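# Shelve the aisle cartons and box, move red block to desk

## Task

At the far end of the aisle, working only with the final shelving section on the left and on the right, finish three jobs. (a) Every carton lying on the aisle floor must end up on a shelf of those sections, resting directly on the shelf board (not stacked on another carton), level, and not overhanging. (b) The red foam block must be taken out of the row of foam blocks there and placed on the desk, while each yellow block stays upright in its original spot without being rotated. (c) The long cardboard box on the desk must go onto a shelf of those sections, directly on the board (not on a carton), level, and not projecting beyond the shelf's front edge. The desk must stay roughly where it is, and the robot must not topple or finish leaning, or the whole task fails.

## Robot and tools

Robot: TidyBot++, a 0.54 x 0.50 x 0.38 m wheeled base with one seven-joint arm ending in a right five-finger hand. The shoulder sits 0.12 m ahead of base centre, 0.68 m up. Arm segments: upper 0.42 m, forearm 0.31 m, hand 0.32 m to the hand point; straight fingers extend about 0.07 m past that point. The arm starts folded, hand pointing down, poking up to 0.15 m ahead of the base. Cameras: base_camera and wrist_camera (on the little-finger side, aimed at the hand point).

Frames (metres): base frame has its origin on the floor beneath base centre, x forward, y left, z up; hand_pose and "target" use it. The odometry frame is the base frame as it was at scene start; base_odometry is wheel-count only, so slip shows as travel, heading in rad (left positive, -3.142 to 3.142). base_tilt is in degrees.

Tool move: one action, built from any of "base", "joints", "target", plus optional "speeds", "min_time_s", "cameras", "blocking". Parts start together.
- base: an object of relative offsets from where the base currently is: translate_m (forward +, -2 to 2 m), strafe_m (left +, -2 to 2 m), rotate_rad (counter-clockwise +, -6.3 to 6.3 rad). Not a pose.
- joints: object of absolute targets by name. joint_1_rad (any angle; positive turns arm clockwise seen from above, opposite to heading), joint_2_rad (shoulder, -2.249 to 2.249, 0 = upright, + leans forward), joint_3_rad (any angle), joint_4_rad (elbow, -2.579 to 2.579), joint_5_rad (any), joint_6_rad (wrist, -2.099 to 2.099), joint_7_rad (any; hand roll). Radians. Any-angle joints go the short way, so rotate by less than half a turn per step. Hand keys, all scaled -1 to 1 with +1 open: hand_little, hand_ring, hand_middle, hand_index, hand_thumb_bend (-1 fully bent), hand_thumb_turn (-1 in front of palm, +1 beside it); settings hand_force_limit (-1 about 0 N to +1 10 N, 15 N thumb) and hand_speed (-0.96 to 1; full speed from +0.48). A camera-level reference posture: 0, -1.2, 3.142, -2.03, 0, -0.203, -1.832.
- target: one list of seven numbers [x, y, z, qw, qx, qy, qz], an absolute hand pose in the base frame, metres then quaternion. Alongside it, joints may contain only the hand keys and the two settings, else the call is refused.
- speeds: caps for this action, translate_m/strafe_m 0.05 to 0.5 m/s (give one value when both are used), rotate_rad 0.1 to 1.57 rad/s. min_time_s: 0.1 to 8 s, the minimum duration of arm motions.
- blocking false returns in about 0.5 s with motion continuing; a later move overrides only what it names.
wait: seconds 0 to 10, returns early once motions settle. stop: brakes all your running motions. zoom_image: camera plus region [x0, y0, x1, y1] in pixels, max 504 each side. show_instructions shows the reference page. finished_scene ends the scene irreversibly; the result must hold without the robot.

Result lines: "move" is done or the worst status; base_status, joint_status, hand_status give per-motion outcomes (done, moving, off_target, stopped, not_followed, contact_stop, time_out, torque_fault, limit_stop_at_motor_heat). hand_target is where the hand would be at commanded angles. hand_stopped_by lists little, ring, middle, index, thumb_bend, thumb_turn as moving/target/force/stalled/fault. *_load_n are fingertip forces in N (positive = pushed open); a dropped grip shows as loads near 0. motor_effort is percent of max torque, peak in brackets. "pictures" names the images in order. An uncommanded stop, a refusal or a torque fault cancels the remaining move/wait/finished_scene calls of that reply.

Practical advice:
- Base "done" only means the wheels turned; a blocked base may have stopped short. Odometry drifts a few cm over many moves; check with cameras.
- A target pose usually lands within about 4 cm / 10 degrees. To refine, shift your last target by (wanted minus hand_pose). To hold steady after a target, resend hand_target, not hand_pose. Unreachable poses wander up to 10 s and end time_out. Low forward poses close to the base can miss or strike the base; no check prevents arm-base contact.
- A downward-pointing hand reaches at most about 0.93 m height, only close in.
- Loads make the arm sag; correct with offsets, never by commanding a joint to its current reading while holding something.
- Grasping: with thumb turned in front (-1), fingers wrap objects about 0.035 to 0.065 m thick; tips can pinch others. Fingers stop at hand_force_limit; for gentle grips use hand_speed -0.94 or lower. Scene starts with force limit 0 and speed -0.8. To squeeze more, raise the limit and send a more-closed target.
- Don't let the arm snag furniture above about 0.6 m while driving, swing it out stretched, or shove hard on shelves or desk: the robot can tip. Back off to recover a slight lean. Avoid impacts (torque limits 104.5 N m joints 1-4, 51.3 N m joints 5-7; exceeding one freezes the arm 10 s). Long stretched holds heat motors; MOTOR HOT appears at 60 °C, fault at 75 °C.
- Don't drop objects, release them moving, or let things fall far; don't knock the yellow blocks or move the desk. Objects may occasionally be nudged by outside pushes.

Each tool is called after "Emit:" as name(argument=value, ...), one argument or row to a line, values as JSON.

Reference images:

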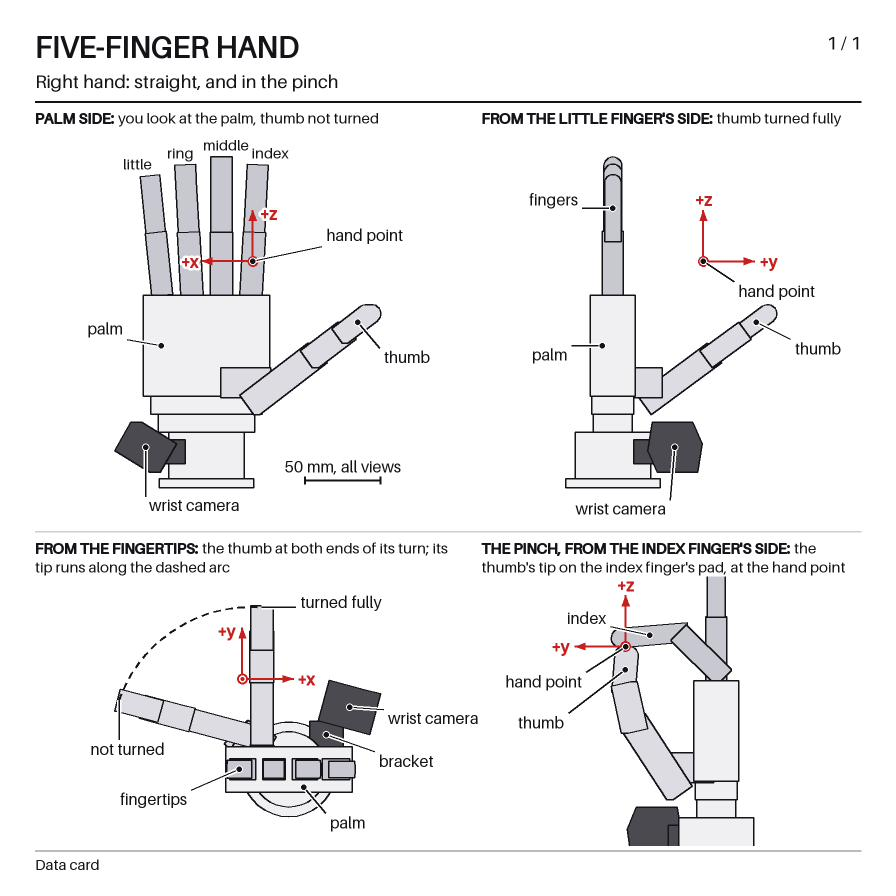

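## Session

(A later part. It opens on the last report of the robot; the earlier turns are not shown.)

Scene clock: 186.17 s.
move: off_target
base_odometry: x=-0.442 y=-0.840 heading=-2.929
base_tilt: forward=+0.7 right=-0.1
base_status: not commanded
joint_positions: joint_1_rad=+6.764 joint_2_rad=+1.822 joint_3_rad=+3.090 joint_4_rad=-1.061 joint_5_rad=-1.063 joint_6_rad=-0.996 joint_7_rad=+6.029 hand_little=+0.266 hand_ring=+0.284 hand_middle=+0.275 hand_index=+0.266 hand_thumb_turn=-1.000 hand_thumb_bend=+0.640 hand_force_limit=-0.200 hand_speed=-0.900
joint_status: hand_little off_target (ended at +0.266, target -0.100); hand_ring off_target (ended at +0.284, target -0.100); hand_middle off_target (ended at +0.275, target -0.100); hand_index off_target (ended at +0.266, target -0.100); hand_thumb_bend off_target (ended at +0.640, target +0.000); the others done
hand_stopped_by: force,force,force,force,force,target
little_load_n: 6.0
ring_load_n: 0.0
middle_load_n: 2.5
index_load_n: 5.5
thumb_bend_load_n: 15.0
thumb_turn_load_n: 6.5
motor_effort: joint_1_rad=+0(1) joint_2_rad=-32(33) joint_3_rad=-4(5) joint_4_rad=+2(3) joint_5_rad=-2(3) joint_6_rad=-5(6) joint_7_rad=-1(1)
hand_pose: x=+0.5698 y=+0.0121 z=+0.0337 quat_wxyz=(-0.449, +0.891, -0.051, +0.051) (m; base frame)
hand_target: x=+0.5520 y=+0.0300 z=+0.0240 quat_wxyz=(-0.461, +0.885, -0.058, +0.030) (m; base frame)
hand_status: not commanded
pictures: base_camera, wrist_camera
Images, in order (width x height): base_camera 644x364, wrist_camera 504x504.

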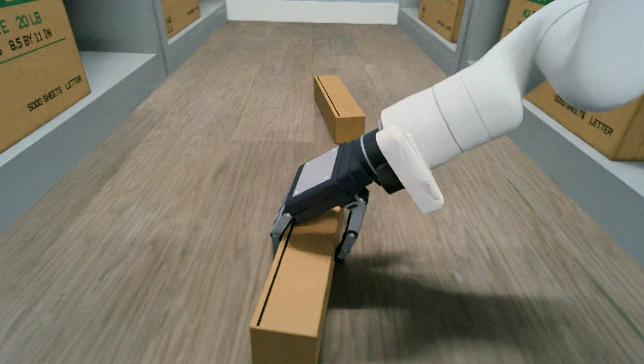

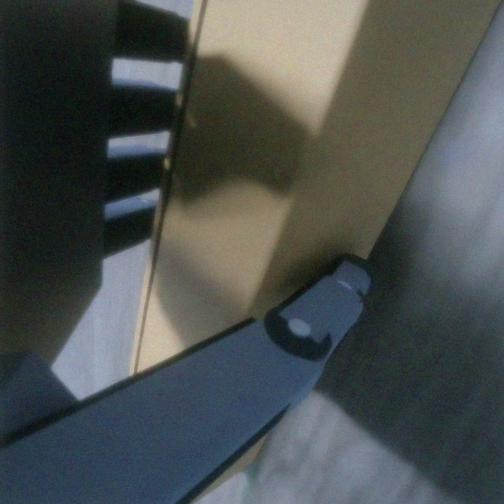

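Emit:
move(
  target=[0.54, 0.03, 0.14, 0.4607, -0.8851, 0.0577, -0.03],
  min_time_s=3,
  cameras=["all"],
)

Scene clock: 191.10 s.
move: done
base_odometry: x=-0.442 y=-0.840 heading=-2.929
base_tilt: forward=+0.6 right=-0.1
base_status: not commanded
joint_positions: joint_1_rad=+6.764 joint_2_rad=+1.593 joint_3_rad=+3.091 joint_4_rad=-1.415 joint_5_rad=-1.091 joint_6_rad=-0.996 joint_7_rad=+6.065 hand_little=+0.266 hand_ring=+0.284 hand_middle=+0.275 hand_index=+0.266 hand_thumb_turn=-1.000 hand_thumb_bend=+0.640 hand_force_limit=-0.200 hand_speed=-0.900
joint_status: not commanded
hand_stopped_by: force,force,force,force,force,target
little_load_n: 5.5
ring_load_n: 0.0
middle_load_n: 2.5
index_load_n: 5.5
thumb_bend_load_n: 15.5
thumb_turn_load_n: 6.5
motor_effort: joint_1_rad=+0(1) joint_2_rad=-32(33) joint_3_rad=-5(5) joint_4_rad=+1(2) joint_5_rad=-1(2) joint_6_rad=-6(7) joint_7_rad=-1(2)
hand_pose: x=+0.5268 y=+0.0391 z=+0.1352 quat_wxyz=(-0.473, +0.878, -0.065, +0.012) (m; base frame)
hand_target: x=+0.5400 y=+0.0300 z=+0.1400 quat_wxyz=(-0.461, +0.885, -0.058, +0.030) (m; base frame)
hand_status: done (0.017 m and 2.8 deg from the pose sent, 0.112 m and 3.0 deg at the start)
pictures: base_camera, wrist_camera
Images, in order (width x height): base_camera 644x364, wrist_camera 504x504.

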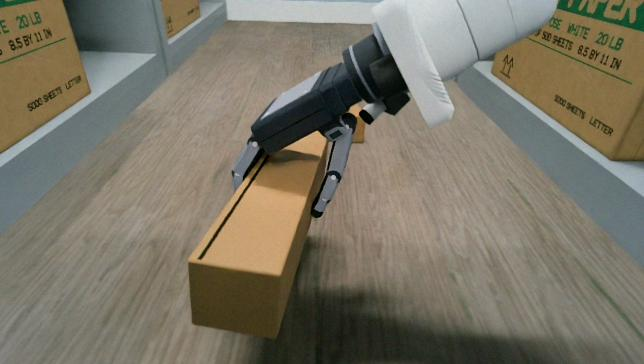

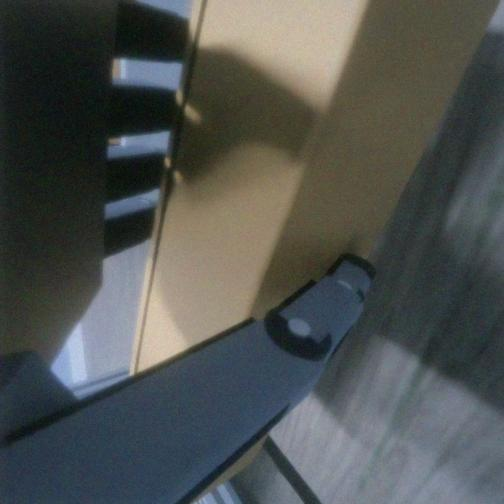

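Emit:
move(
  target=[0.55, -0.04, 0.09, 0.4617, -0.887, 0.0, 0.0],
  min_time_s=2,
  cameras=["all"],
)

Scene clock: 219.60 s.
move: done
base_odometry: x=-0.442 y=-0.840 heading=-2.929
base_tilt: forward=+0.6 right=-0.1
base_status: not commanded
joint_positions: joint_1_rad=+6.791 joint_2_rad=+1.692 joint_3_rad=+3.137 joint_4_rad=-1.038 joint_5_rad=-0.926 joint_6_rad=-1.130 joint_7_rad=+5.972 hand_little=+0.266 hand_ring=+0.284 hand_middle=+0.275 hand_index=+0.266 hand_thumb_turn=-1.000 hand_thumb_bend=+0.640 hand_force_limit=-0.200 hand_speed=-0.900
joint_status: not commanded
hand_stopped_by: force,force,force,force,force,target
little_load_n: 6.0
ring_load_n: 0.5
middle_load_n: 2.5
index_load_n: 5.5
thumb_bend_load_n: 15.5
thumb_turn_load_n: 6.0
motor_effort: joint_1_rad=+0(1) joint_2_rad=-35(36) joint_3_rad=-4(5) joint_4_rad=+4(4) joint_5_rad=-2(4) joint_6_rad=-5(6) joint_7_rad=-1(1)
hand_pose: x=+0.5891 y=-0.0429 z=+0.0976 quat_wxyz=(-0.442, +0.896, +0.009, +0.042) (m; base frame)
hand_target: x=+0.5500 y=-0.0400 z=+0.0900 quat_wxyz=(-0.462, +0.887, +0.000, +0.000) (m; base frame)
hand_status: done (0.040 m and 5.5 deg from the pose sent, 0.094 m and 7.7 deg at the start)
pictures: base_camera, wrist_camera
Images, in order (width x height): base_camera 644x364, wrist_camera 504x504.

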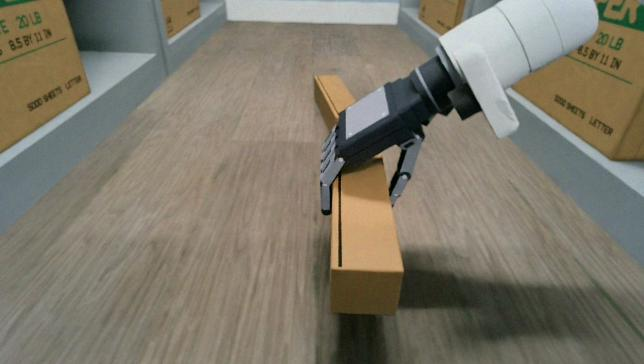

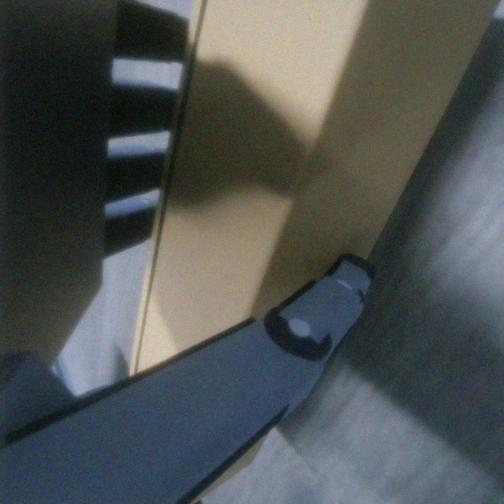

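Emit:
move(
  target=[0.53, -0.044, 0.038, 0.4617, -0.887, -0.017, 0.054],
  min_time_s=2,
  cameras=["all"],
)

Scene clock: 228.57 s.
move: done
base_odometry: x=-0.442 y=-0.840 heading=-2.929
base_tilt: forward=+0.7 right=-0.1
base_status: not commanded
joint_positions: joint_1_rad=+6.791 joint_2_rad=+1.870 joint_3_rad=+3.138 joint_4_rad=-0.748 joint_5_rad=-0.806 joint_6_rad=-1.250 joint_7_rad=+5.825 hand_little=+0.266 hand_ring=+0.284 hand_middle=+0.275 hand_index=+0.266 hand_thumb_turn=-1.000 hand_thumb_bend=+0.640 hand_force_limit=-0.200 hand_speed=-0.900
joint_status: not commanded
hand_stopped_by: force,force,force,force,force,target
little_load_n: 5.5
ring_load_n: 0.0
middle_load_n: 2.5
index_load_n: 6.0
thumb_bend_load_n: 15.5
thumb_turn_load_n: 6.5
motor_effort: joint_1_rad=+1(1) joint_2_rad=-35(36) joint_3_rad=-4(4) joint_4_rad=+4(5) joint_5_rad=-3(4) joint_6_rad=-5(6) joint_7_rad=-1(1)
hand_pose: x=+0.5722 y=-0.0500 z=+0.0444 quat_wxyz=(-0.448, +0.894, +0.019, -0.004) (m; base frame)
hand_target: x=+0.5300 y=-0.0440 z=+0.0380 quat_wxyz=(-0.461, +0.886, +0.017, -0.054) (m; base frame)
hand_status: done (0.043 m and 6.0 deg from the pose sent, 0.084 m and 11.3 deg at the start)
pictures: base_camera, wrist_camera
Images, in order (width x height): base_camera 644x364, wrist_camera 504x504.

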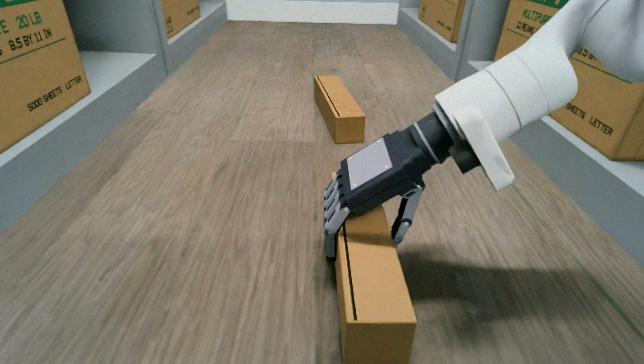

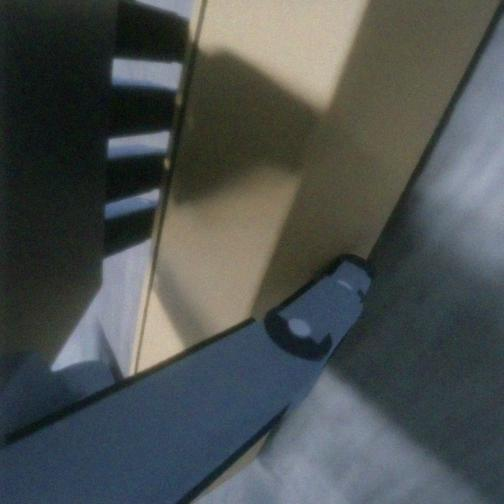

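Emit:
move(
  base={"translate_m":0.3},
  speeds={"translate_m":0.15},
  cameras=["base_camera"],
)

Scene clock: 239.50 s.
move: done
base_odometry: x=-0.735 y=-0.904 heading=-2.930
base_tilt: forward=+0.6 right=-0.1
base_status: done
joint_positions: joint_1_rad=+6.792 joint_2_rad=+1.875 joint_3_rad=+3.141 joint_4_rad=-0.744 joint_5_rad=-0.802 joint_6_rad=-1.253 joint_7_rad=+5.824 hand_little=+0.266 hand_ring=+0.284 hand_middle=+0.275 hand_index=+0.266 hand_thumb_turn=-1.000 hand_thumb_bend=+0.640 hand_force_limit=-0.200 hand_speed=-0.900
joint_status: not commanded
hand_stopped_by: force,force,force,force,force,target
little_load_n: 6.0
ring_load_n: 0.0
middle_load_n: 2.5
index_load_n: 5.5
thumb_bend_load_n: 15.5
thumb_turn_load_n: 6.0
motor_effort: joint_1_rad=+0(3) joint_2_rad=-35(37) joint_3_rad=-4(4) joint_4_rad=+5(6) joint_5_rad=-3(4) joint_6_rad=-5(6) joint_7_rad=-1(2)
hand_pose: x=+0.5687 y=-0.0504 z=+0.0419 quat_wxyz=(-0.447, +0.894, +0.020, -0.007) (m; base frame)
hand_target: x=+0.5300 y=-0.0440 z=+0.0380 quat_wxyz=(-0.461, +0.886, +0.017, -0.054) (m; base frame)
hand_status: not commanded
pictures: base_camera
Images, in order (width x height): base_camera 644x364.

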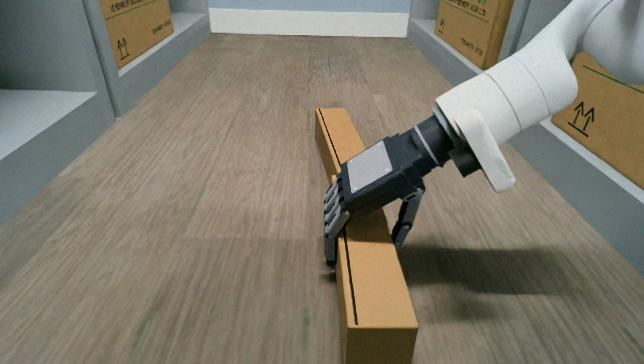

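Emit:
move(
  base={"translate_m":0.3},
  speeds={"translate_m":0.12},
  cameras=["all"],
)

Scene clock: 248.77 s.
move: done
base_odometry: x=-1.029 y=-0.967 heading=-2.930
base_tilt: forward=+0.7 right=-0.1
base_status: done
joint_positions: joint_1_rad=+6.792 joint_2_rad=+1.878 joint_3_rad=+3.142 joint_4_rad=-0.742 joint_5_rad=-0.801 joint_6_rad=-1.254 joint_7_rad=+5.824 hand_little=+0.266 hand_ring=+0.284 hand_middle=+0.275 hand_index=+0.266 hand_thumb_turn=-1.000 hand_thumb_bend=+0.640 hand_force_limit=-0.200 hand_speed=-0.900
joint_status: not commanded
hand_stopped_by: force,force,force,force,force,target
little_load_n: 5.5
ring_load_n: 0.0
middle_load_n: 2.5
index_load_n: 5.5
thumb_bend_load_n: 15.5
thumb_turn_load_n: 6.5
motor_effort: joint_1_rad=+0(2) joint_2_rad=-35(37) joint_3_rad=-4(4) joint_4_rad=+5(6) joint_5_rad=-2(4) joint_6_rad=-5(6) joint_7_rad=-1(1)
hand_pose: x=+0.5671 y=-0.0505 z=+0.0408 quat_wxyz=(-0.447, +0.894, +0.021, -0.008) (m; base frame)
hand_target: x=+0.5300 y=-0.0440 z=+0.0380 quat_wxyz=(-0.461, +0.886, +0.017, -0.054) (m; base frame)
hand_status: not commanded
pictures: base_camera, wrist_camera
Images, in order (width x height): base_camera 644x364, wrist_camera 504x504.

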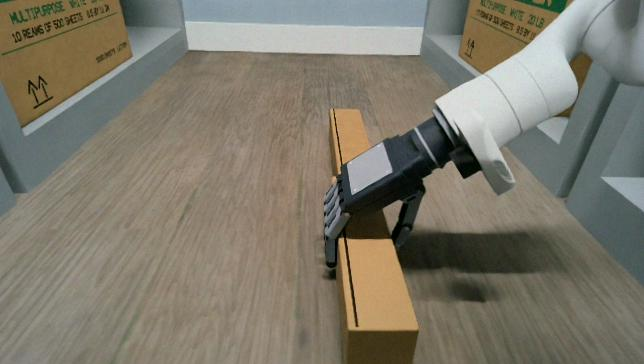

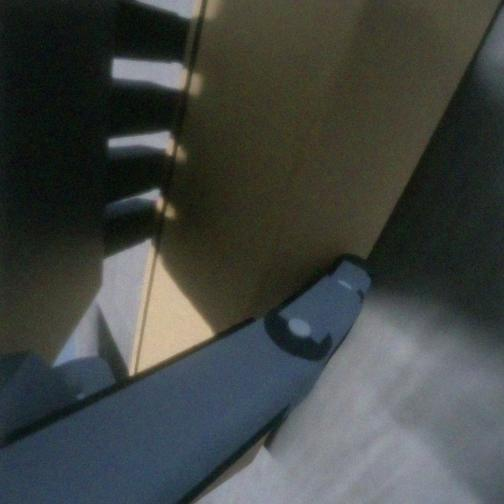

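Emit:
move(
  base={"translate_m":0.36},
  speeds={"translate_m":0.12},
  cameras=["all"],
)

Scene clock: 255.03 s.
move: done
base_odometry: x=-1.381 y=-1.042 heading=-2.930
base_tilt: forward=+0.6 right=+0.0
base_status: done
joint_positions: joint_1_rad=+6.792 joint_2_rad=+1.880 joint_3_rad=+3.142 joint_4_rad=-0.741 joint_5_rad=-0.800 joint_6_rad=-1.255 joint_7_rad=+5.824 hand_little=+0.266 hand_ring=+0.284 hand_middle=+0.275 hand_index=+0.266 hand_thumb_turn=-1.000 hand_thumb_bend=+0.640 hand_force_limit=-0.200 hand_speed=-0.900
joint_status: not commanded
hand_stopped_by: force,force,force,force,force,target
little_load_n: 5.5
ring_load_n: 0.0
middle_load_n: 2.5
index_load_n: 5.5
thumb_bend_load_n: 15.5
thumb_turn_load_n: 6.5
motor_effort: joint_1_rad=+1(1) joint_2_rad=-35(37) joint_3_rad=-4(5) joint_4_rad=+5(6) joint_5_rad=-3(4) joint_6_rad=-5(6) joint_7_rad=-1(1)
hand_pose: x=+0.5660 y=-0.0505 z=+0.0401 quat_wxyz=(-0.447, +0.894, +0.021, -0.009) (m; base frame)
hand_target: x=+0.5300 y=-0.0440 z=+0.0380 quat_wxyz=(-0.461, +0.886, +0.017, -0.054) (m; base frame)
hand_status: not commanded
pictures: base_camera, wrist_camera
Images, in order (width x height): base_camera 644x364, wrist_camera 504x504.

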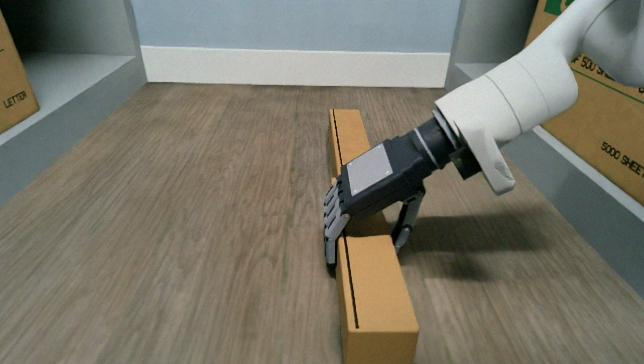

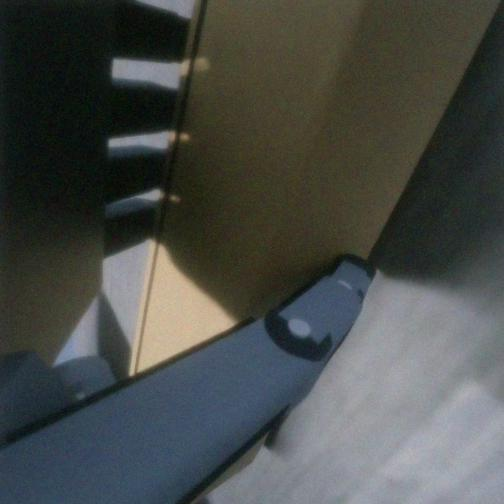

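Emit:
move(
  target=[0.55, 0.0, 0.35, 0.4617, -0.887, -0.017, 0.054],
  min_time_s=3,
  cameras=["base_camera"],
)

Emit:
move(
  target=[0.55, 0.1, 0.64, 0.4617, -0.887, -0.017, 0.054],
  min_time_s=3,
  cameras=["all"],
)

Scene clock: 277.27 s.
move: done
base_odometry: x=-1.381 y=-1.042 heading=-2.930
base_tilt: forward=+0.6 right=-0.1
base_status: not commanded
joint_positions: joint_1_rad=+6.639 joint_2_rad=+1.185 joint_3_rad=+3.271 joint_4_rad=-1.430 joint_5_rad=-0.872 joint_6_rad=-1.321 joint_7_rad=+5.824 hand_little=+0.266 hand_ring=+0.284 hand_middle=+0.275 hand_index=+0.266 hand_thumb_turn=-1.000 hand_thumb_bend=+0.640 hand_force_limit=-0.200 hand_speed=-0.900
joint_status: not commanded
hand_stopped_by: force,force,force,force,force,target
little_load_n: 6.0
ring_load_n: 0.0
middle_load_n: 2.5
index_load_n: 5.5
thumb_bend_load_n: 15.5
thumb_turn_load_n: 6.0
motor_effort: joint_1_rad=+0(1) joint_2_rad=-35(37) joint_3_rad=-2(4) joint_4_rad=+5(5) joint_5_rad=-3(3) joint_6_rad=-6(6) joint_7_rad=-1(1)
hand_pose: x=+0.5529 y=-0.0156 z=+0.3258 quat_wxyz=(-0.438, +0.897, +0.039, -0.045) (m; base frame)
hand_target: x=+0.5500 y=+0.0000 z=+0.3500 quat_wxyz=(-0.461, +0.886, +0.017, -0.054) (m; base frame)
hand_status: done (0.029 m and 4.0 deg from the pose sent, 0.314 m and 5.4 deg at the start)
pictures: base_camera
Images, in order (width x height): base_camera 644x364.

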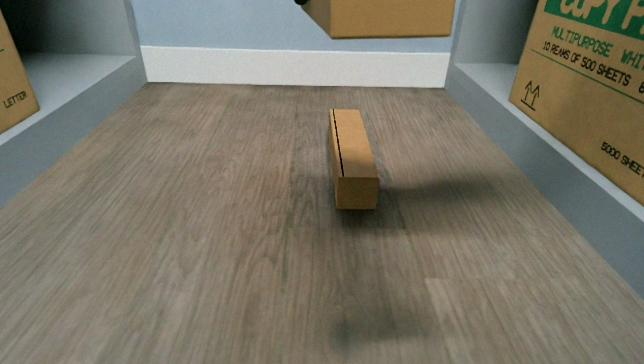

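Scene clock: 280.60 s.
move: done
base_odometry: x=-1.381 y=-1.042 heading=-2.930
base_tilt: forward=+0.6 right=-0.1
base_status: not commanded
joint_positions: joint_1_rad=+6.440 joint_2_rad=+0.633 joint_3_rad=+3.293 joint_4_rad=-1.464 joint_5_rad=-0.892 joint_6_rad=-1.557 joint_7_rad=+5.344 hand_little=+0.266 hand_ring=+0.284 hand_middle=+0.275 hand_index=+0.266 hand_thumb_turn=-1.000 hand_thumb_bend=+0.640 hand_force_limit=-0.200 hand_speed=-0.900
joint_status: not commanded
hand_stopped_by: force,force,force,force,force,target
little_load_n: 6.0
ring_load_n: 0.0
middle_load_n: 2.5
index_load_n: 5.5
thumb_bend_load_n: 15.5
thumb_turn_load_n: 6.5
motor_effort: joint_1_rad=+0(1) joint_2_rad=-29(36) joint_3_rad=-2(2) joint_4_rad=+10(10) joint_5_rad=-5(5) joint_6_rad=-4(6) joint_7_rad=-1(1)
hand_pose: x=+0.5675 y=+0.0849 z=+0.6187 quat_wxyz=(-0.436, +0.899, +0.034, -0.033) (m; base frame)
hand_target: x=+0.5500 y=+0.1000 z=+0.6400 quat_wxyz=(-0.461, +0.886, +0.017, -0.054) (m; base frame)
hand_status: done (0.031 m and 4.5 deg from the pose sent, 0.335 m and 4.0 deg at the start)
pictures: base_camera, wrist_camera
Images, in order (width x height): base_camera 644x364, wrist_camera 504x504.

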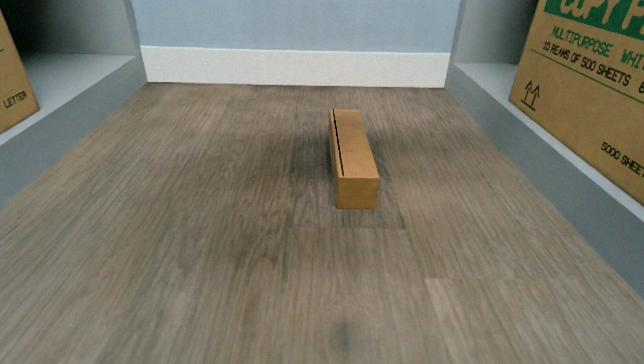

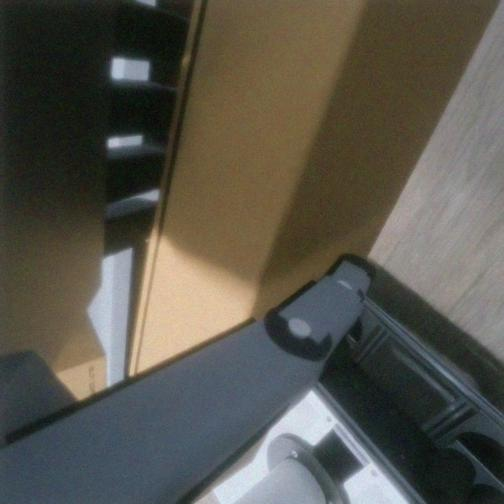

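Emit:
move(
  base={"translate_m":0.1,"strafe_m":0.04},
  speeds={"translate_m":0.15},
)

Emit:
move(
  target=[0.61, 0.3, 0.70, 0.4617, -0.887, -0.017, 0.054],
  min_time_s=3,
  cameras=["all"],
)

Scene clock: 286.93 s.
move: done
base_odometry: x=-1.470 y=-1.102 heading=-2.930
base_tilt: forward=+0.6 right=-0.1
base_status: done
joint_positions: joint_1_rad=+6.434 joint_2_rad=+0.632 joint_3_rad=+3.295 joint_4_rad=-1.467 joint_5_rad=-0.895 joint_6_rad=-1.560 joint_7_rad=+5.343 hand_little=+0.266 hand_ring=+0.284 hand_middle=+0.275 hand_index=+0.266 hand_thumb_turn=-1.000 hand_thumb_bend=+0.640 hand_force_limit=-0.200 hand_speed=-0.900
joint_status: not commanded
hand_stopped_by: force,force,force,force,force,target
little_load_n: 6.0
ring_load_n: 0.0
middle_load_n: 2.5
index_load_n: 5.5
thumb_bend_load_n: 15.5
thumb_turn_load_n: 6.5
motor_effort: joint_1_rad=+0(2) joint_2_rad=-30(31) joint_3_rad=-2(2) joint_4_rad=+10(11) joint_5_rad=-5(6) joint_6_rad=-3(4) joint_7_rad=-1(1)
hand_pose: x=+0.5659 y=+0.0878 z=+0.6196 quat_wxyz=(-0.437, +0.898, +0.035, -0.035) (m; base frame)
hand_target: x=+0.5500 y=+0.1000 z=+0.6400 quat_wxyz=(-0.461, +0.886, +0.017, -0.054) (m; base frame)
hand_status: not commanded
pictures: none

Scene clock: 290.27 s.
move: done
base_odometry: x=-1.470 y=-1.102 heading=-2.930
base_tilt: forward=+0.6 right=-0.1
base_status: not commanded
joint_positions: joint_1_rad=+6.171 joint_2_rad=+0.633 joint_3_rad=+3.150 joint_4_rad=-1.188 joint_5_rad=-0.931 joint_6_rad=-1.475 joint_7_rad=+4.876 hand_little=+0.266 hand_ring=+0.284 hand_middle=+0.275 hand_index=+0.266 hand_thumb_turn=-1.000 hand_thumb_bend=+0.640 hand_force_limit=-0.200 hand_speed=-0.900
joint_status: not commanded
hand_stopped_by: force,force,force,force,force,target
little_load_n: 6.0
ring_load_n: 0.0
middle_load_n: 2.5
index_load_n: 5.5
thumb_bend_load_n: 15.5
thumb_turn_load_n: 6.5
motor_effort: joint_1_rad=+0(2) joint_2_rad=-32(32) joint_3_rad=-3(3) joint_4_rad=+12(12) joint_5_rad=-6(7) joint_6_rad=-1(4) joint_7_rad=-1(2)
hand_pose: x=+0.5962 y=+0.2733 z=+0.7032 quat_wxyz=(-0.442, +0.894, +0.043, -0.055) (m; base frame)
hand_target: x=+0.6100 y=+0.3000 z=+0.7000 quat_wxyz=(-0.461, +0.886, +0.017, -0.054) (m; base frame)
hand_status: done (0.030 m and 3.9 deg from the pose sent, 0.231 m and 4.3 deg at the start)
pictures: base_camera, wrist_camera
Images, in order (width x height): base_camera 644x364, wrist_camera 504x504.

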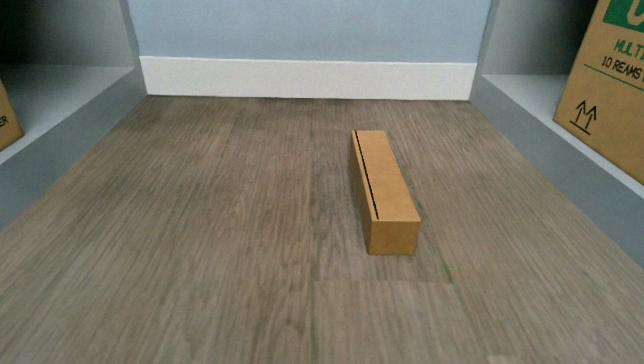

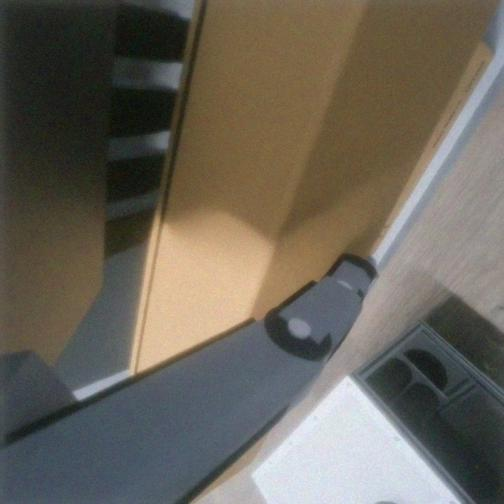

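Emit:
move(
  target=[0.64, 0.52, 0.67, 0.4617, -0.887, 0.02, -0.0104],
  min_time_s=4,
  cameras=["all"],
)

Scene clock: 309.83 s.
move: done
base_odometry: x=-1.470 y=-1.102 heading=-2.930
base_tilt: forward=+0.7 right=-0.1
base_status: not commanded
joint_positions: joint_1_rad=+6.167 joint_2_rad=+0.980 joint_3_rad=+2.113 joint_4_rad=-0.961 joint_5_rad=+0.095 joint_6_rad=-0.876 joint_7_rad=+4.090 hand_little=+0.266 hand_ring=+0.284 hand_middle=+0.275 hand_index=+0.266 hand_thumb_turn=-1.000 hand_thumb_bend=+0.640 hand_force_limit=-0.200 hand_speed=-0.900
joint_status: not commanded
hand_stopped_by: force,force,force,force,force,target
little_load_n: 6.0
ring_load_n: 0.0
middle_load_n: 2.5
index_load_n: 5.5
thumb_bend_load_n: 15.5
thumb_turn_load_n: 6.0
motor_effort: joint_1_rad=+0(1) joint_2_rad=-36(36) joint_3_rad=-11(11) joint_4_rad=+11(13) joint_5_rad=-5(7) joint_6_rad=+4(5) joint_7_rad=-1(1)
hand_pose: x=+0.6273 y=+0.4985 z=+0.6707 quat_wxyz=(-0.442, +0.897, +0.000, +0.002) (m; base frame)
hand_target: x=+0.6400 y=+0.5200 z=+0.6700 quat_wxyz=(-0.462, +0.887, -0.020, +0.010) (m; base frame)
hand_status: done (0.025 m and 3.6 deg from the pose sent, 0.253 m and 10.7 deg at the start)
pictures: base_camera, wrist_camera
Images, in order (width x height): base_camera 644x364, wrist_camera 504x504.

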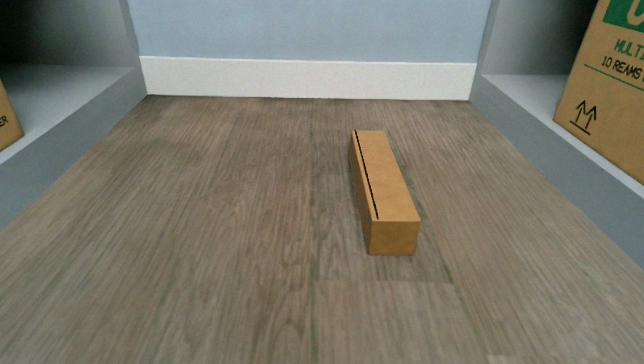

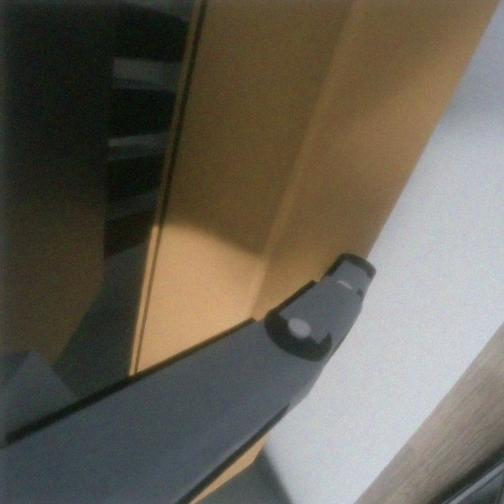

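Emit:
move(
  target=[0.65, 0.545, 0.61, 0.4617, -0.887, 0.01, -0.005],
  min_time_s=2,
)

Emit:
move(
  target=[0.65, 0.545, 0.575, 0.4617, -0.887, 0.01, -0.005],
  min_time_s=1.5,
)

Emit:
move(
  target=[0.65, 0.545, 0.555, 0.4617, -0.887, 0.01, -0.005],
  min_time_s=1.5,
  cameras=["wrist_camera"],
)

Scene clock: 322.27 s.
move: done
base_odometry: x=-1.470 y=-1.102 heading=-2.930
base_tilt: forward=+0.6 right=-0.1
base_status: not commanded
joint_positions: joint_1_rad=+6.116 joint_2_rad=+1.096 joint_3_rad=+2.113 joint_4_rad=-0.918 joint_5_rad=+0.130 joint_6_rad=-0.833 joint_7_rad=+4.089 hand_little=+0.266 hand_ring=+0.284 hand_middle=+0.275 hand_index=+0.266 hand_thumb_turn=-1.000 hand_thumb_bend=+0.640 hand_force_limit=-0.200 hand_speed=-0.900
joint_status: not commanded
hand_stopped_by: force,force,force,force,force,target
little_load_n: 6.0
ring_load_n: 0.0
middle_load_n: 2.5
index_load_n: 5.5
thumb_bend_load_n: 15.5
thumb_turn_load_n: 6.5
motor_effort: joint_1_rad=+0(1) joint_2_rad=-39(39) joint_3_rad=-11(12) joint_4_rad=+10(11) joint_5_rad=-5(5) joint_6_rad=+4(5) joint_7_rad=-1(1)
hand_pose: x=+0.6343 y=+0.5261 z=+0.6156 quat_wxyz=(-0.445, +0.895, -0.013, -0.017) (m; base frame)
hand_target: x=+0.6500 y=+0.5450 z=+0.6100 quat_wxyz=(-0.462, +0.887, -0.010, +0.005) (m; base frame)
hand_status: done (0.025 m and 3.4 deg from the pose sent, 0.080 m and 2.9 deg at the start)
pictures: none

Scene clock: 324.07 s.
move: done
base_odometry: x=-1.470 y=-1.102 heading=-2.930
base_tilt: forward=+0.7 right=-0.1
base_status: not commanded
joint_positions: joint_1_rad=+6.116 joint_2_rad=+1.153 joint_3_rad=+2.080 joint_4_rad=-0.925 joint_5_rad=+0.201 joint_6_rad=-0.775 joint_7_rad=+4.089 hand_little=+0.266 hand_ring=+0.284 hand_middle=+0.275 hand_index=+0.266 hand_thumb_turn=-1.000 hand_thumb_bend=+0.640 hand_force_limit=-0.200 hand_speed=-0.900
joint_status: not commanded
hand_stopped_by: force,force,force,force,force,target
little_load_n: 6.0
ring_load_n: 0.0
middle_load_n: 2.5
index_load_n: 5.5
thumb_bend_load_n: 15.5
thumb_turn_load_n: 6.5
motor_effort: joint_1_rad=+0(1) joint_2_rad=-39(40) joint_3_rad=-12(12) joint_4_rad=+9(10) joint_5_rad=-4(5) joint_6_rad=+4(5) joint_7_rad=-1(1)
hand_pose: x=+0.6457 y=+0.5340 z=+0.5877 quat_wxyz=(-0.449, +0.894, -0.014, -0.005) (m; base frame)
hand_target: x=+0.6500 y=+0.5450 z=+0.5750 quat_wxyz=(-0.462, +0.887, -0.010, +0.005) (m; base frame)
hand_status: done (0.017 m and 2.1 deg from the pose sent, 0.047 m and 3.4 deg at the start)
pictures: none

Scene clock: 325.87 s.
move: done
base_odometry: x=-1.470 y=-1.102 heading=-2.930
base_tilt: forward=+0.6 right=-0.1
base_status: not commanded
joint_positions: joint_1_rad=+6.117 joint_2_rad=+1.178 joint_3_rad=+2.057 joint_4_rad=-0.942 joint_5_rad=+0.240 joint_6_rad=-0.742 joint_7_rad=+4.089 hand_little=+0.266 hand_ring=+0.284 hand_middle=+0.275 hand_index=+0.266 hand_thumb_turn=-1.000 hand_thumb_bend=+0.640 hand_force_limit=-0.200 hand_speed=-0.900
joint_status: not commanded
hand_stopped_by: force,force,force,force,force,target
little_load_n: 5.5
ring_load_n: 0.0
middle_load_n: 2.5
index_load_n: 6.0
thumb_bend_load_n: 15.0
thumb_turn_load_n: 7.0
motor_effort: joint_1_rad=+0(1) joint_2_rad=-37(39) joint_3_rad=-11(12) joint_4_rad=+8(9) joint_5_rad=-4(5) joint_6_rad=+4(5) joint_7_rad=-1(1)
hand_pose: x=+0.6450 y=+0.5399 z=+0.5754 quat_wxyz=(-0.451, +0.892, -0.009, -0.001) (m; base frame)
hand_target: x=+0.6500 y=+0.5450 z=+0.5550 quat_wxyz=(-0.462, +0.887, -0.010, +0.005) (m; base frame)
hand_status: done (0.022 m and 1.5 deg from the pose sent, 0.035 m and 2.1 deg at the start)
pictures: wrist_camera
Images, in order (width x height): wrist_camera 504x504.

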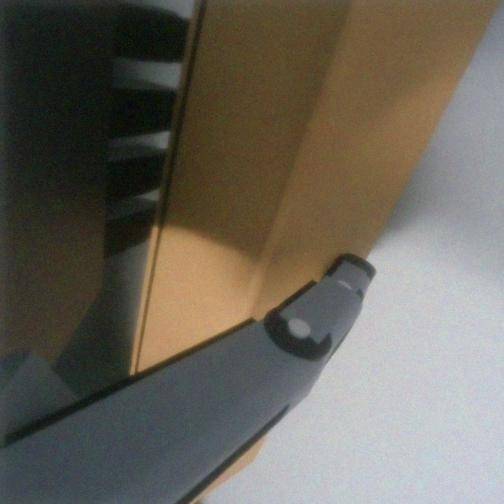

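Emit:
move(
  target=[0.65, 0.545, 0.54, 0.4617, -0.887, 0.01, -0.005],
  min_time_s=1.5,
)

Emit:
move(
  target=[0.65, 0.545, 0.525, 0.4617, -0.887, 0.01, -0.005],
  min_time_s=1.5,
  cameras=["wrist_camera"],
)

Scene clock: 329.97 s.
move: done
base_odometry: x=-1.470 y=-1.102 heading=-2.930
base_tilt: forward=+0.6 right=-0.1
base_status: not commanded
joint_positions: joint_1_rad=+6.121 joint_2_rad=+1.196 joint_3_rad=+2.038 joint_4_rad=-0.954 joint_5_rad=+0.266 joint_6_rad=-0.719 joint_7_rad=+4.089 hand_little=+0.266 hand_ring=+0.284 hand_middle=+0.275 hand_index=+0.266 hand_thumb_turn=-1.000 hand_thumb_bend=+0.640 hand_force_limit=-0.200 hand_speed=-0.900
joint_status: not commanded
hand_stopped_by: force,force,force,force,force,target
little_load_n: 4.0
ring_load_n: 0.0
middle_load_n: 3.0
index_load_n: 7.0
thumb_bend_load_n: 14.5
thumb_turn_load_n: 5.5
motor_effort: joint_1_rad=+0(1) joint_2_rad=-36(38) joint_3_rad=-11(12) joint_4_rad=+8(8) joint_5_rad=-4(4) joint_6_rad=+3(4) joint_7_rad=-1(2)
hand_pose: x=+0.6457 y=+0.5432 z=+0.5686 quat_wxyz=(-0.455, +0.890, -0.007, +0.002) (m; base frame)
hand_target: x=+0.6500 y=+0.5450 z=+0.5400 quat_wxyz=(-0.462, +0.887, -0.010, +0.005) (m; base frame)
hand_status: done (0.029 m and 1.0 deg from the pose sent, 0.036 m and 1.5 deg at the start)
pictures: none

Scene clock: 331.77 s.
move: done
base_odometry: x=-1.470 y=-1.102 heading=-2.930
base_tilt: forward=+0.6 right=-0.1
base_status: not commanded
joint_positions: joint_1_rad=+6.129 joint_2_rad=+1.208 joint_3_rad=+2.015 joint_4_rad=-0.962 joint_5_rad=+0.284 joint_6_rad=-0.701 joint_7_rad=+4.089 hand_little=+0.266 hand_ring=+0.284 hand_middle=+0.275 hand_index=+0.266 hand_thumb_turn=-1.000 hand_thumb_bend=+0.640 hand_force_limit=-0.200 hand_speed=-0.900
joint_status: not commanded
hand_stopped_by: force,force,force,force,force,target
little_load_n: 4.5
ring_load_n: 0.0
middle_load_n: 3.0
index_load_n: 6.5
thumb_bend_load_n: 14.0
thumb_turn_load_n: 4.5
motor_effort: joint_1_rad=-1(1) joint_2_rad=-34(36) joint_3_rad=-9(11) joint_4_rad=+7(7) joint_5_rad=-2(4) joint_6_rad=+4(4) joint_7_rad=-1(2)
hand_pose: x=+0.6474 y=+0.5459 z=+0.5685 quat_wxyz=(-0.463, +0.887, -0.007, +0.005) (m; base frame)
hand_target: x=+0.6500 y=+0.5450 z=+0.5250 quat_wxyz=(-0.462, +0.887, -0.010, +0.005) (m; base frame)
hand_status: done (0.044 m and 0.4 deg from the pose sent, 0.044 m and 1.0 deg at the start)
pictures: wrist_camera
Images, in order (width x height): wrist_camera 504x504.

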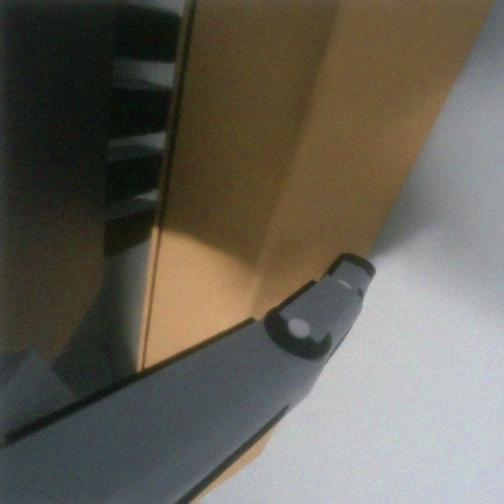

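Emit:
move(
  target=[0.65, 0.545, 0.552, 0.4617, -0.887, 0.01, -0.005],
  min_time_s=1,
)

Emit:
move(
  joints={"hand_little":1,"hand_ring":1,"hand_middle":1,"hand_index":1,"hand_thumb_bend":1,"hand_speed":-0.8},
  cameras=["wrist_camera"],
)

Scene clock: 336.60 s.
move: done
base_odometry: x=-1.470 y=-1.102 heading=-2.930
base_tilt: forward=+0.6 right=-0.1
base_status: not commanded
joint_positions: joint_1_rad=+6.129 joint_2_rad=+1.208 joint_3_rad=+2.015 joint_4_rad=-0.962 joint_5_rad=+0.284 joint_6_rad=-0.701 joint_7_rad=+4.089 hand_little=+0.266 hand_ring=+0.284 hand_middle=+0.275 hand_index=+0.266 hand_thumb_turn=-1.000 hand_thumb_bend=+0.640 hand_force_limit=-0.200 hand_speed=-0.900
joint_status: not commanded
hand_stopped_by: force,force,force,force,force,target
little_load_n: 4.5
ring_load_n: 0.0
middle_load_n: 2.5
index_load_n: 6.5
thumb_bend_load_n: 14.0
thumb_turn_load_n: 4.5
motor_effort: joint_1_rad=-1(1) joint_2_rad=-33(34) joint_3_rad=-9(10) joint_4_rad=+7(7) joint_5_rad=-2(3) joint_6_rad=+4(4) joint_7_rad=+0(1)
hand_pose: x=+0.6474 y=+0.5459 z=+0.5686 quat_wxyz=(-0.463, +0.887, -0.007, +0.005) (m; base frame)
hand_target: x=+0.6500 y=+0.5450 z=+0.5520 quat_wxyz=(-0.462, +0.887, -0.010, +0.005) (m; base frame)
hand_status: done (0.017 m and 0.4 deg from the pose sent, 0.017 m and 0.4 deg at the start)
pictures: none

Scene clock: 338.40 s.
move: done
base_odometry: x=-1.470 y=-1.102 heading=-2.930
base_tilt: forward=+0.6 right=-0.1
base_status: not commanded
joint_positions: joint_1_rad=+6.129 joint_2_rad=+1.211 joint_3_rad=+2.015 joint_4_rad=-0.962 joint_5_rad=+0.284 joint_6_rad=-0.701 joint_7_rad=+4.089 hand_little=+1.000 hand_ring=+1.000 hand_middle=+1.000 hand_index=+1.000 hand_thumb_turn=-1.000 hand_thumb_bend=+1.000 hand_force_limit=-0.200 hand_speed=-0.800
joint_status: all done
hand_stopped_by: target,target,target,target,target,target
little_load_n: -0.5
ring_load_n: 0.0
middle_load_n: -0.5
index_load_n: 0.0
thumb_bend_load_n: 0.0
thumb_turn_load_n: 0.0
motor_effort: joint_1_rad=+0(1) joint_2_rad=-38(40) joint_3_rad=-12(13) joint_4_rad=+8(8) joint_5_rad=-4(4) joint_6_rad=+4(5) joint_7_rad=-1(1)
hand_pose: x=+0.6471 y=+0.5458 z=+0.5666 quat_wxyz=(-0.462, +0.887, -0.008, +0.004) (m; base frame)
hand_target: x=+0.6500 y=+0.5450 z=+0.5520 quat_wxyz=(-0.462, +0.887, -0.010, +0.005) (m; base frame)
hand_status: not commanded
pictures: wrist_camera
Images, in order (width x height): wrist_camera 504x504.

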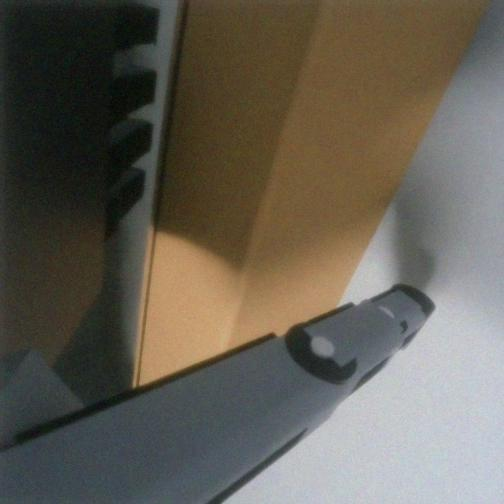

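Emit:
move(
  target=[0.645, 0.54, 0.66, 0.4617, -0.887, 0.01, -0.005],
  min_time_s=2,
)

Emit:
move(
  target=[0.6, 0.25, 0.72, 0.4617, -0.887, 0.0, 0.0],
  min_time_s=3,
  cameras=["all"],
)

Scene clock: 343.30 s.
move: done
base_odometry: x=-1.470 y=-1.102 heading=-2.930
base_tilt: forward=+0.6 right=-0.1
base_status: not commanded
joint_positions: joint_1_rad=+6.100 joint_2_rad=+1.077 joint_3_rad=+2.112 joint_4_rad=-0.868 joint_5_rad=+0.131 joint_6_rad=-0.794 joint_7_rad=+4.089 hand_little=+1.000 hand_ring=+1.000 hand_middle=+1.000 hand_index=+1.000 hand_thumb_turn=-1.000 hand_thumb_bend=+1.000 hand_force_limit=-0.200 hand_speed=-0.800
joint_status: not commanded
hand_stopped_by: target,target,target,target,target,target
little_load_n: 0.0
ring_load_n: 0.0
middle_load_n: 0.0
index_load_n: -0.5
thumb_bend_load_n: 0.0
thumb_turn_load_n: 0.0
motor_effort: joint_1_rad=+0(1) joint_2_rad=-38(40) joint_3_rad=-11(13) joint_4_rad=+10(10) joint_5_rad=-4(5) joint_6_rad=+4(5) joint_7_rad=-1(1)
hand_pose: x=+0.6606 y=+0.5409 z=+0.6476 quat_wxyz=(-0.468, +0.883, -0.021, +0.020) (m; base frame)
hand_target: x=+0.6450 y=+0.5400 z=+0.6600 quat_wxyz=(-0.462, +0.887, -0.010, +0.005) (m; base frame)
hand_status: done (0.020 m and 2.3 deg from the pose sent, 0.094 m and 0.3 deg at the start)
pictures: none

Scene clock: 346.60 s.
move: done
base_odometry: x=-1.470 y=-1.102 heading=-2.930
base_tilt: forward=+0.7 right=-0.1
base_status: not commanded
joint_positions: joint_1_rad=+6.839 joint_2_rad=+0.965 joint_3_rad=+1.747 joint_4_rad=-1.291 joint_5_rad=+0.131 joint_6_rad=-0.974 joint_7_rad=+4.173 hand_little=+1.000 hand_ring=+1.000 hand_middle=+1.000 hand_index=+1.000 hand_thumb_turn=-1.000 hand_thumb_bend=+1.000 hand_force_limit=-0.200 hand_speed=-0.800
joint_status: not commanded
hand_stopped_by: target,target,target,target,target,target
little_load_n: 0.0
ring_load_n: 0.0
middle_load_n: 0.0
index_load_n: 0.0
thumb_bend_load_n: 0.0
thumb_turn_load_n: 0.0
motor_effort: joint_1_rad=+1(2) joint_2_rad=-28(39) joint_3_rad=-12(13) joint_4_rad=+9(11) joint_5_rad=-5(6) joint_6_rad=+4(5) joint_7_rad=-1(1)
hand_pose: x=+0.6296 y=+0.2485 z=+0.7088 quat_wxyz=(-0.470, +0.881, -0.048, +0.009) (m; base frame)
hand_target: x=+0.6000 y=+0.2500 z=+0.7200 quat_wxyz=(-0.462, +0.887, +0.000, +0.000) (m; base frame)
hand_status: done (0.032 m and 5.8 deg from the pose sent, 0.306 m and 3.4 deg at the start)
pictures: base_camera, wrist_camera
Images, in order (width x height): base_camera 644x364, wrist_camera 504x504.

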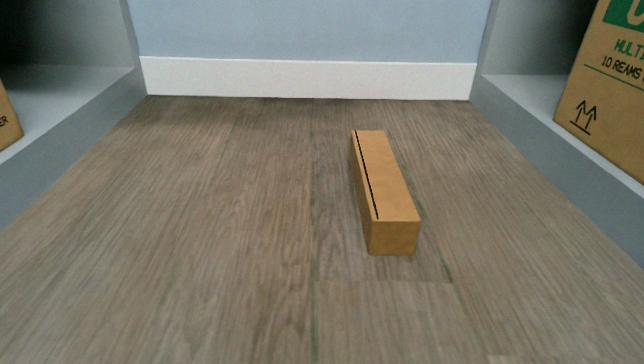

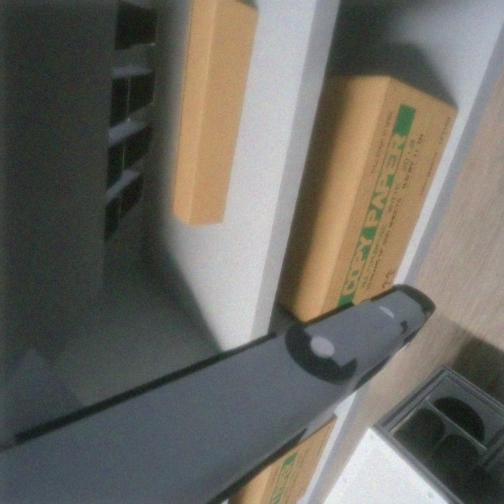

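Emit:
move(
  target=[0.55, -0.02, 0.4, 0.4617, -0.887, 0.0, 0.0],
  base={"translate_m":0.2},
  speeds={"translate_m":0.15},
  min_time_s=3,
)

Emit:
move(
  target=[0.55, -0.06, 0.14, 0.4617, -0.887, 0.0, 0.02],
  min_time_s=3,
  cameras=["all"],
)

Scene clock: 355.23 s.
move: done
base_odometry: x=-1.666 y=-1.144 heading=-2.930
base_tilt: forward=+0.6 right=-0.1
base_status: done
joint_positions: joint_1_rad=+6.700 joint_2_rad=+0.985 joint_3_rad=+3.280 joint_4_rad=-1.549 joint_5_rad=-0.906 joint_6_rad=-1.309 joint_7_rad=+5.808 hand_little=+1.000 hand_ring=+1.000 hand_middle=+1.000 hand_index=+1.000 hand_thumb_turn=-1.000 hand_thumb_bend=+1.000 hand_force_limit=-0.200 hand_speed=-0.800
joint_status: not commanded
hand_stopped_by: target,target,target,target,target,target
little_load_n: 0.0
ring_load_n: 0.0
middle_load_n: 0.0
index_load_n: 0.5
thumb_bend_load_n: 0.0
thumb_turn_load_n: 0.0
motor_effort: joint_1_rad=+0(2) joint_2_rad=-33(33) joint_3_rad=-2(13) joint_4_rad=+6(9) joint_5_rad=-3(6) joint_6_rad=-5(5) joint_7_rad=+0(1)
hand_pose: x=+0.5657 y=-0.0433 z=+0.4046 quat_wxyz=(-0.425, +0.905, +0.000, +0.016) (m; base frame)
hand_target: x=+0.5500 y=-0.0200 z=+0.4000 quat_wxyz=(-0.462, +0.887, +0.000, +0.000) (m; base frame)
hand_status: done (0.028 m and 5.0 deg from the pose sent, 0.417 m and 5.8 deg at the start)
pictures: none

Scene clock: 358.80 s.
move: done
base_odometry: x=-1.666 y=-1.144 heading=-2.930
base_tilt: forward=+0.6 right=-0.1
base_status: not commanded
joint_positions: joint_1_rad=+6.789 joint_2_rad=+1.598 joint_3_rad=+3.224 joint_4_rad=-1.083 joint_5_rad=-0.901 joint_6_rad=-1.309 joint_7_rad=+5.840 hand_little=+1.000 hand_ring=+1.000 hand_middle=+1.000 hand_index=+1.000 hand_thumb_turn=-1.000 hand_thumb_bend=+1.000 hand_force_limit=-0.200 hand_speed=-0.800
joint_status: not commanded
hand_stopped_by: target,target,target,target,target,target
little_load_n: 0.0
ring_load_n: 0.0
middle_load_n: 0.0
index_load_n: 0.0
thumb_bend_load_n: 0.0
thumb_turn_load_n: 0.0
motor_effort: joint_1_rad=+0(1) joint_2_rad=-36(38) joint_3_rad=-3(3) joint_4_rad=+4(6) joint_5_rad=-3(4) joint_6_rad=-4(6) joint_7_rad=-1(1)
hand_pose: x=+0.5565 y=-0.0569 z=+0.1610 quat_wxyz=(-0.469, +0.883, -0.021, -0.025) (m; base frame)
hand_target: x=+0.5500 y=-0.0600 z=+0.1400 quat_wxyz=(-0.462, +0.887, +0.000, -0.020) (m; base frame)
hand_status: done (0.022 m and 2.6 deg from the pose sent, 0.266 m and 6.3 deg at the start)
pictures: base_camera, wrist_camera
Images, in order (width x height): base_camera 644x364, wrist_camera 504x504.

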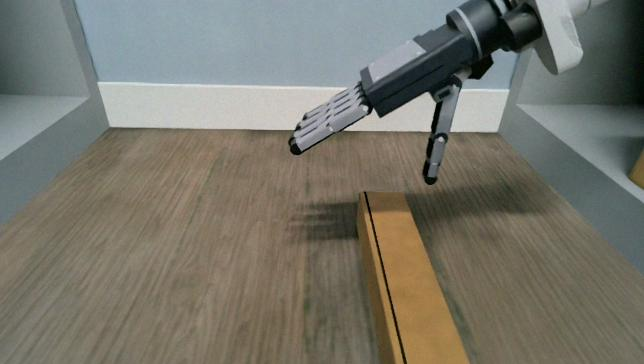

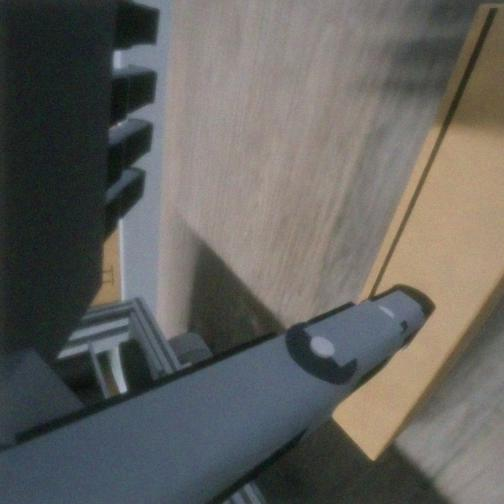

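Emit:
move(
  target=[0.55, -0.078, 0.055, 0.4617, -0.887, 0.0, 0.02],
  min_time_s=2,
  cameras=["all"],
)

Scene clock: 363.30 s.
move: done
base_odometry: x=-1.666 y=-1.144 heading=-2.930
base_tilt: forward=+0.6 right=-0.1
base_status: not commanded
joint_positions: joint_1_rad=+6.839 joint_2_rad=+1.836 joint_3_rad=+3.182 joint_4_rad=-0.739 joint_5_rad=-0.817 joint_6_rad=-1.309 joint_7_rad=+5.833 hand_little=+1.000 hand_ring=+1.000 hand_middle=+1.000 hand_index=+1.000 hand_thumb_turn=-1.000 hand_thumb_bend=+1.000 hand_force_limit=-0.200 hand_speed=-0.800
joint_status: not commanded
hand_stopped_by: target,target,target,target,target,target
little_load_n: -0.5
ring_load_n: 0.0
middle_load_n: 0.0
index_load_n: 0.0
thumb_bend_load_n: 0.0
thumb_turn_load_n: 0.0
motor_effort: joint_1_rad=+0(1) joint_2_rad=-35(37) joint_3_rad=-3(4) joint_4_rad=+5(6) joint_5_rad=-3(4) joint_6_rad=-5(6) joint_7_rad=-1(1)
hand_pose: x=+0.5728 y=-0.0887 z=+0.0639 quat_wxyz=(-0.447, +0.894, +0.013, +0.004) (m; base frame)
hand_target: x=+0.5500 y=-0.0780 z=+0.0550 quat_wxyz=(-0.462, +0.887, +0.000, -0.020) (m; base frame)
hand_status: done (0.027 m and 3.6 deg from the pose sent, 0.108 m and 2.6 deg at the start)
pictures: base_camera, wrist_camera
Images, in order (width x height): base_camera 644x364, wrist_camera 504x504.

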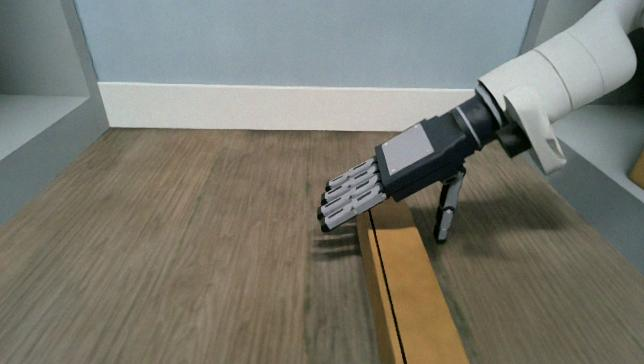

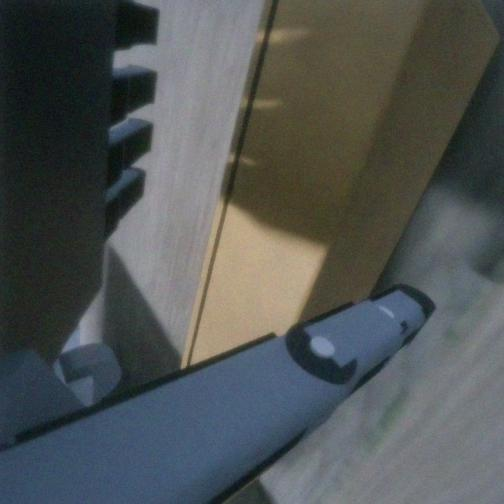

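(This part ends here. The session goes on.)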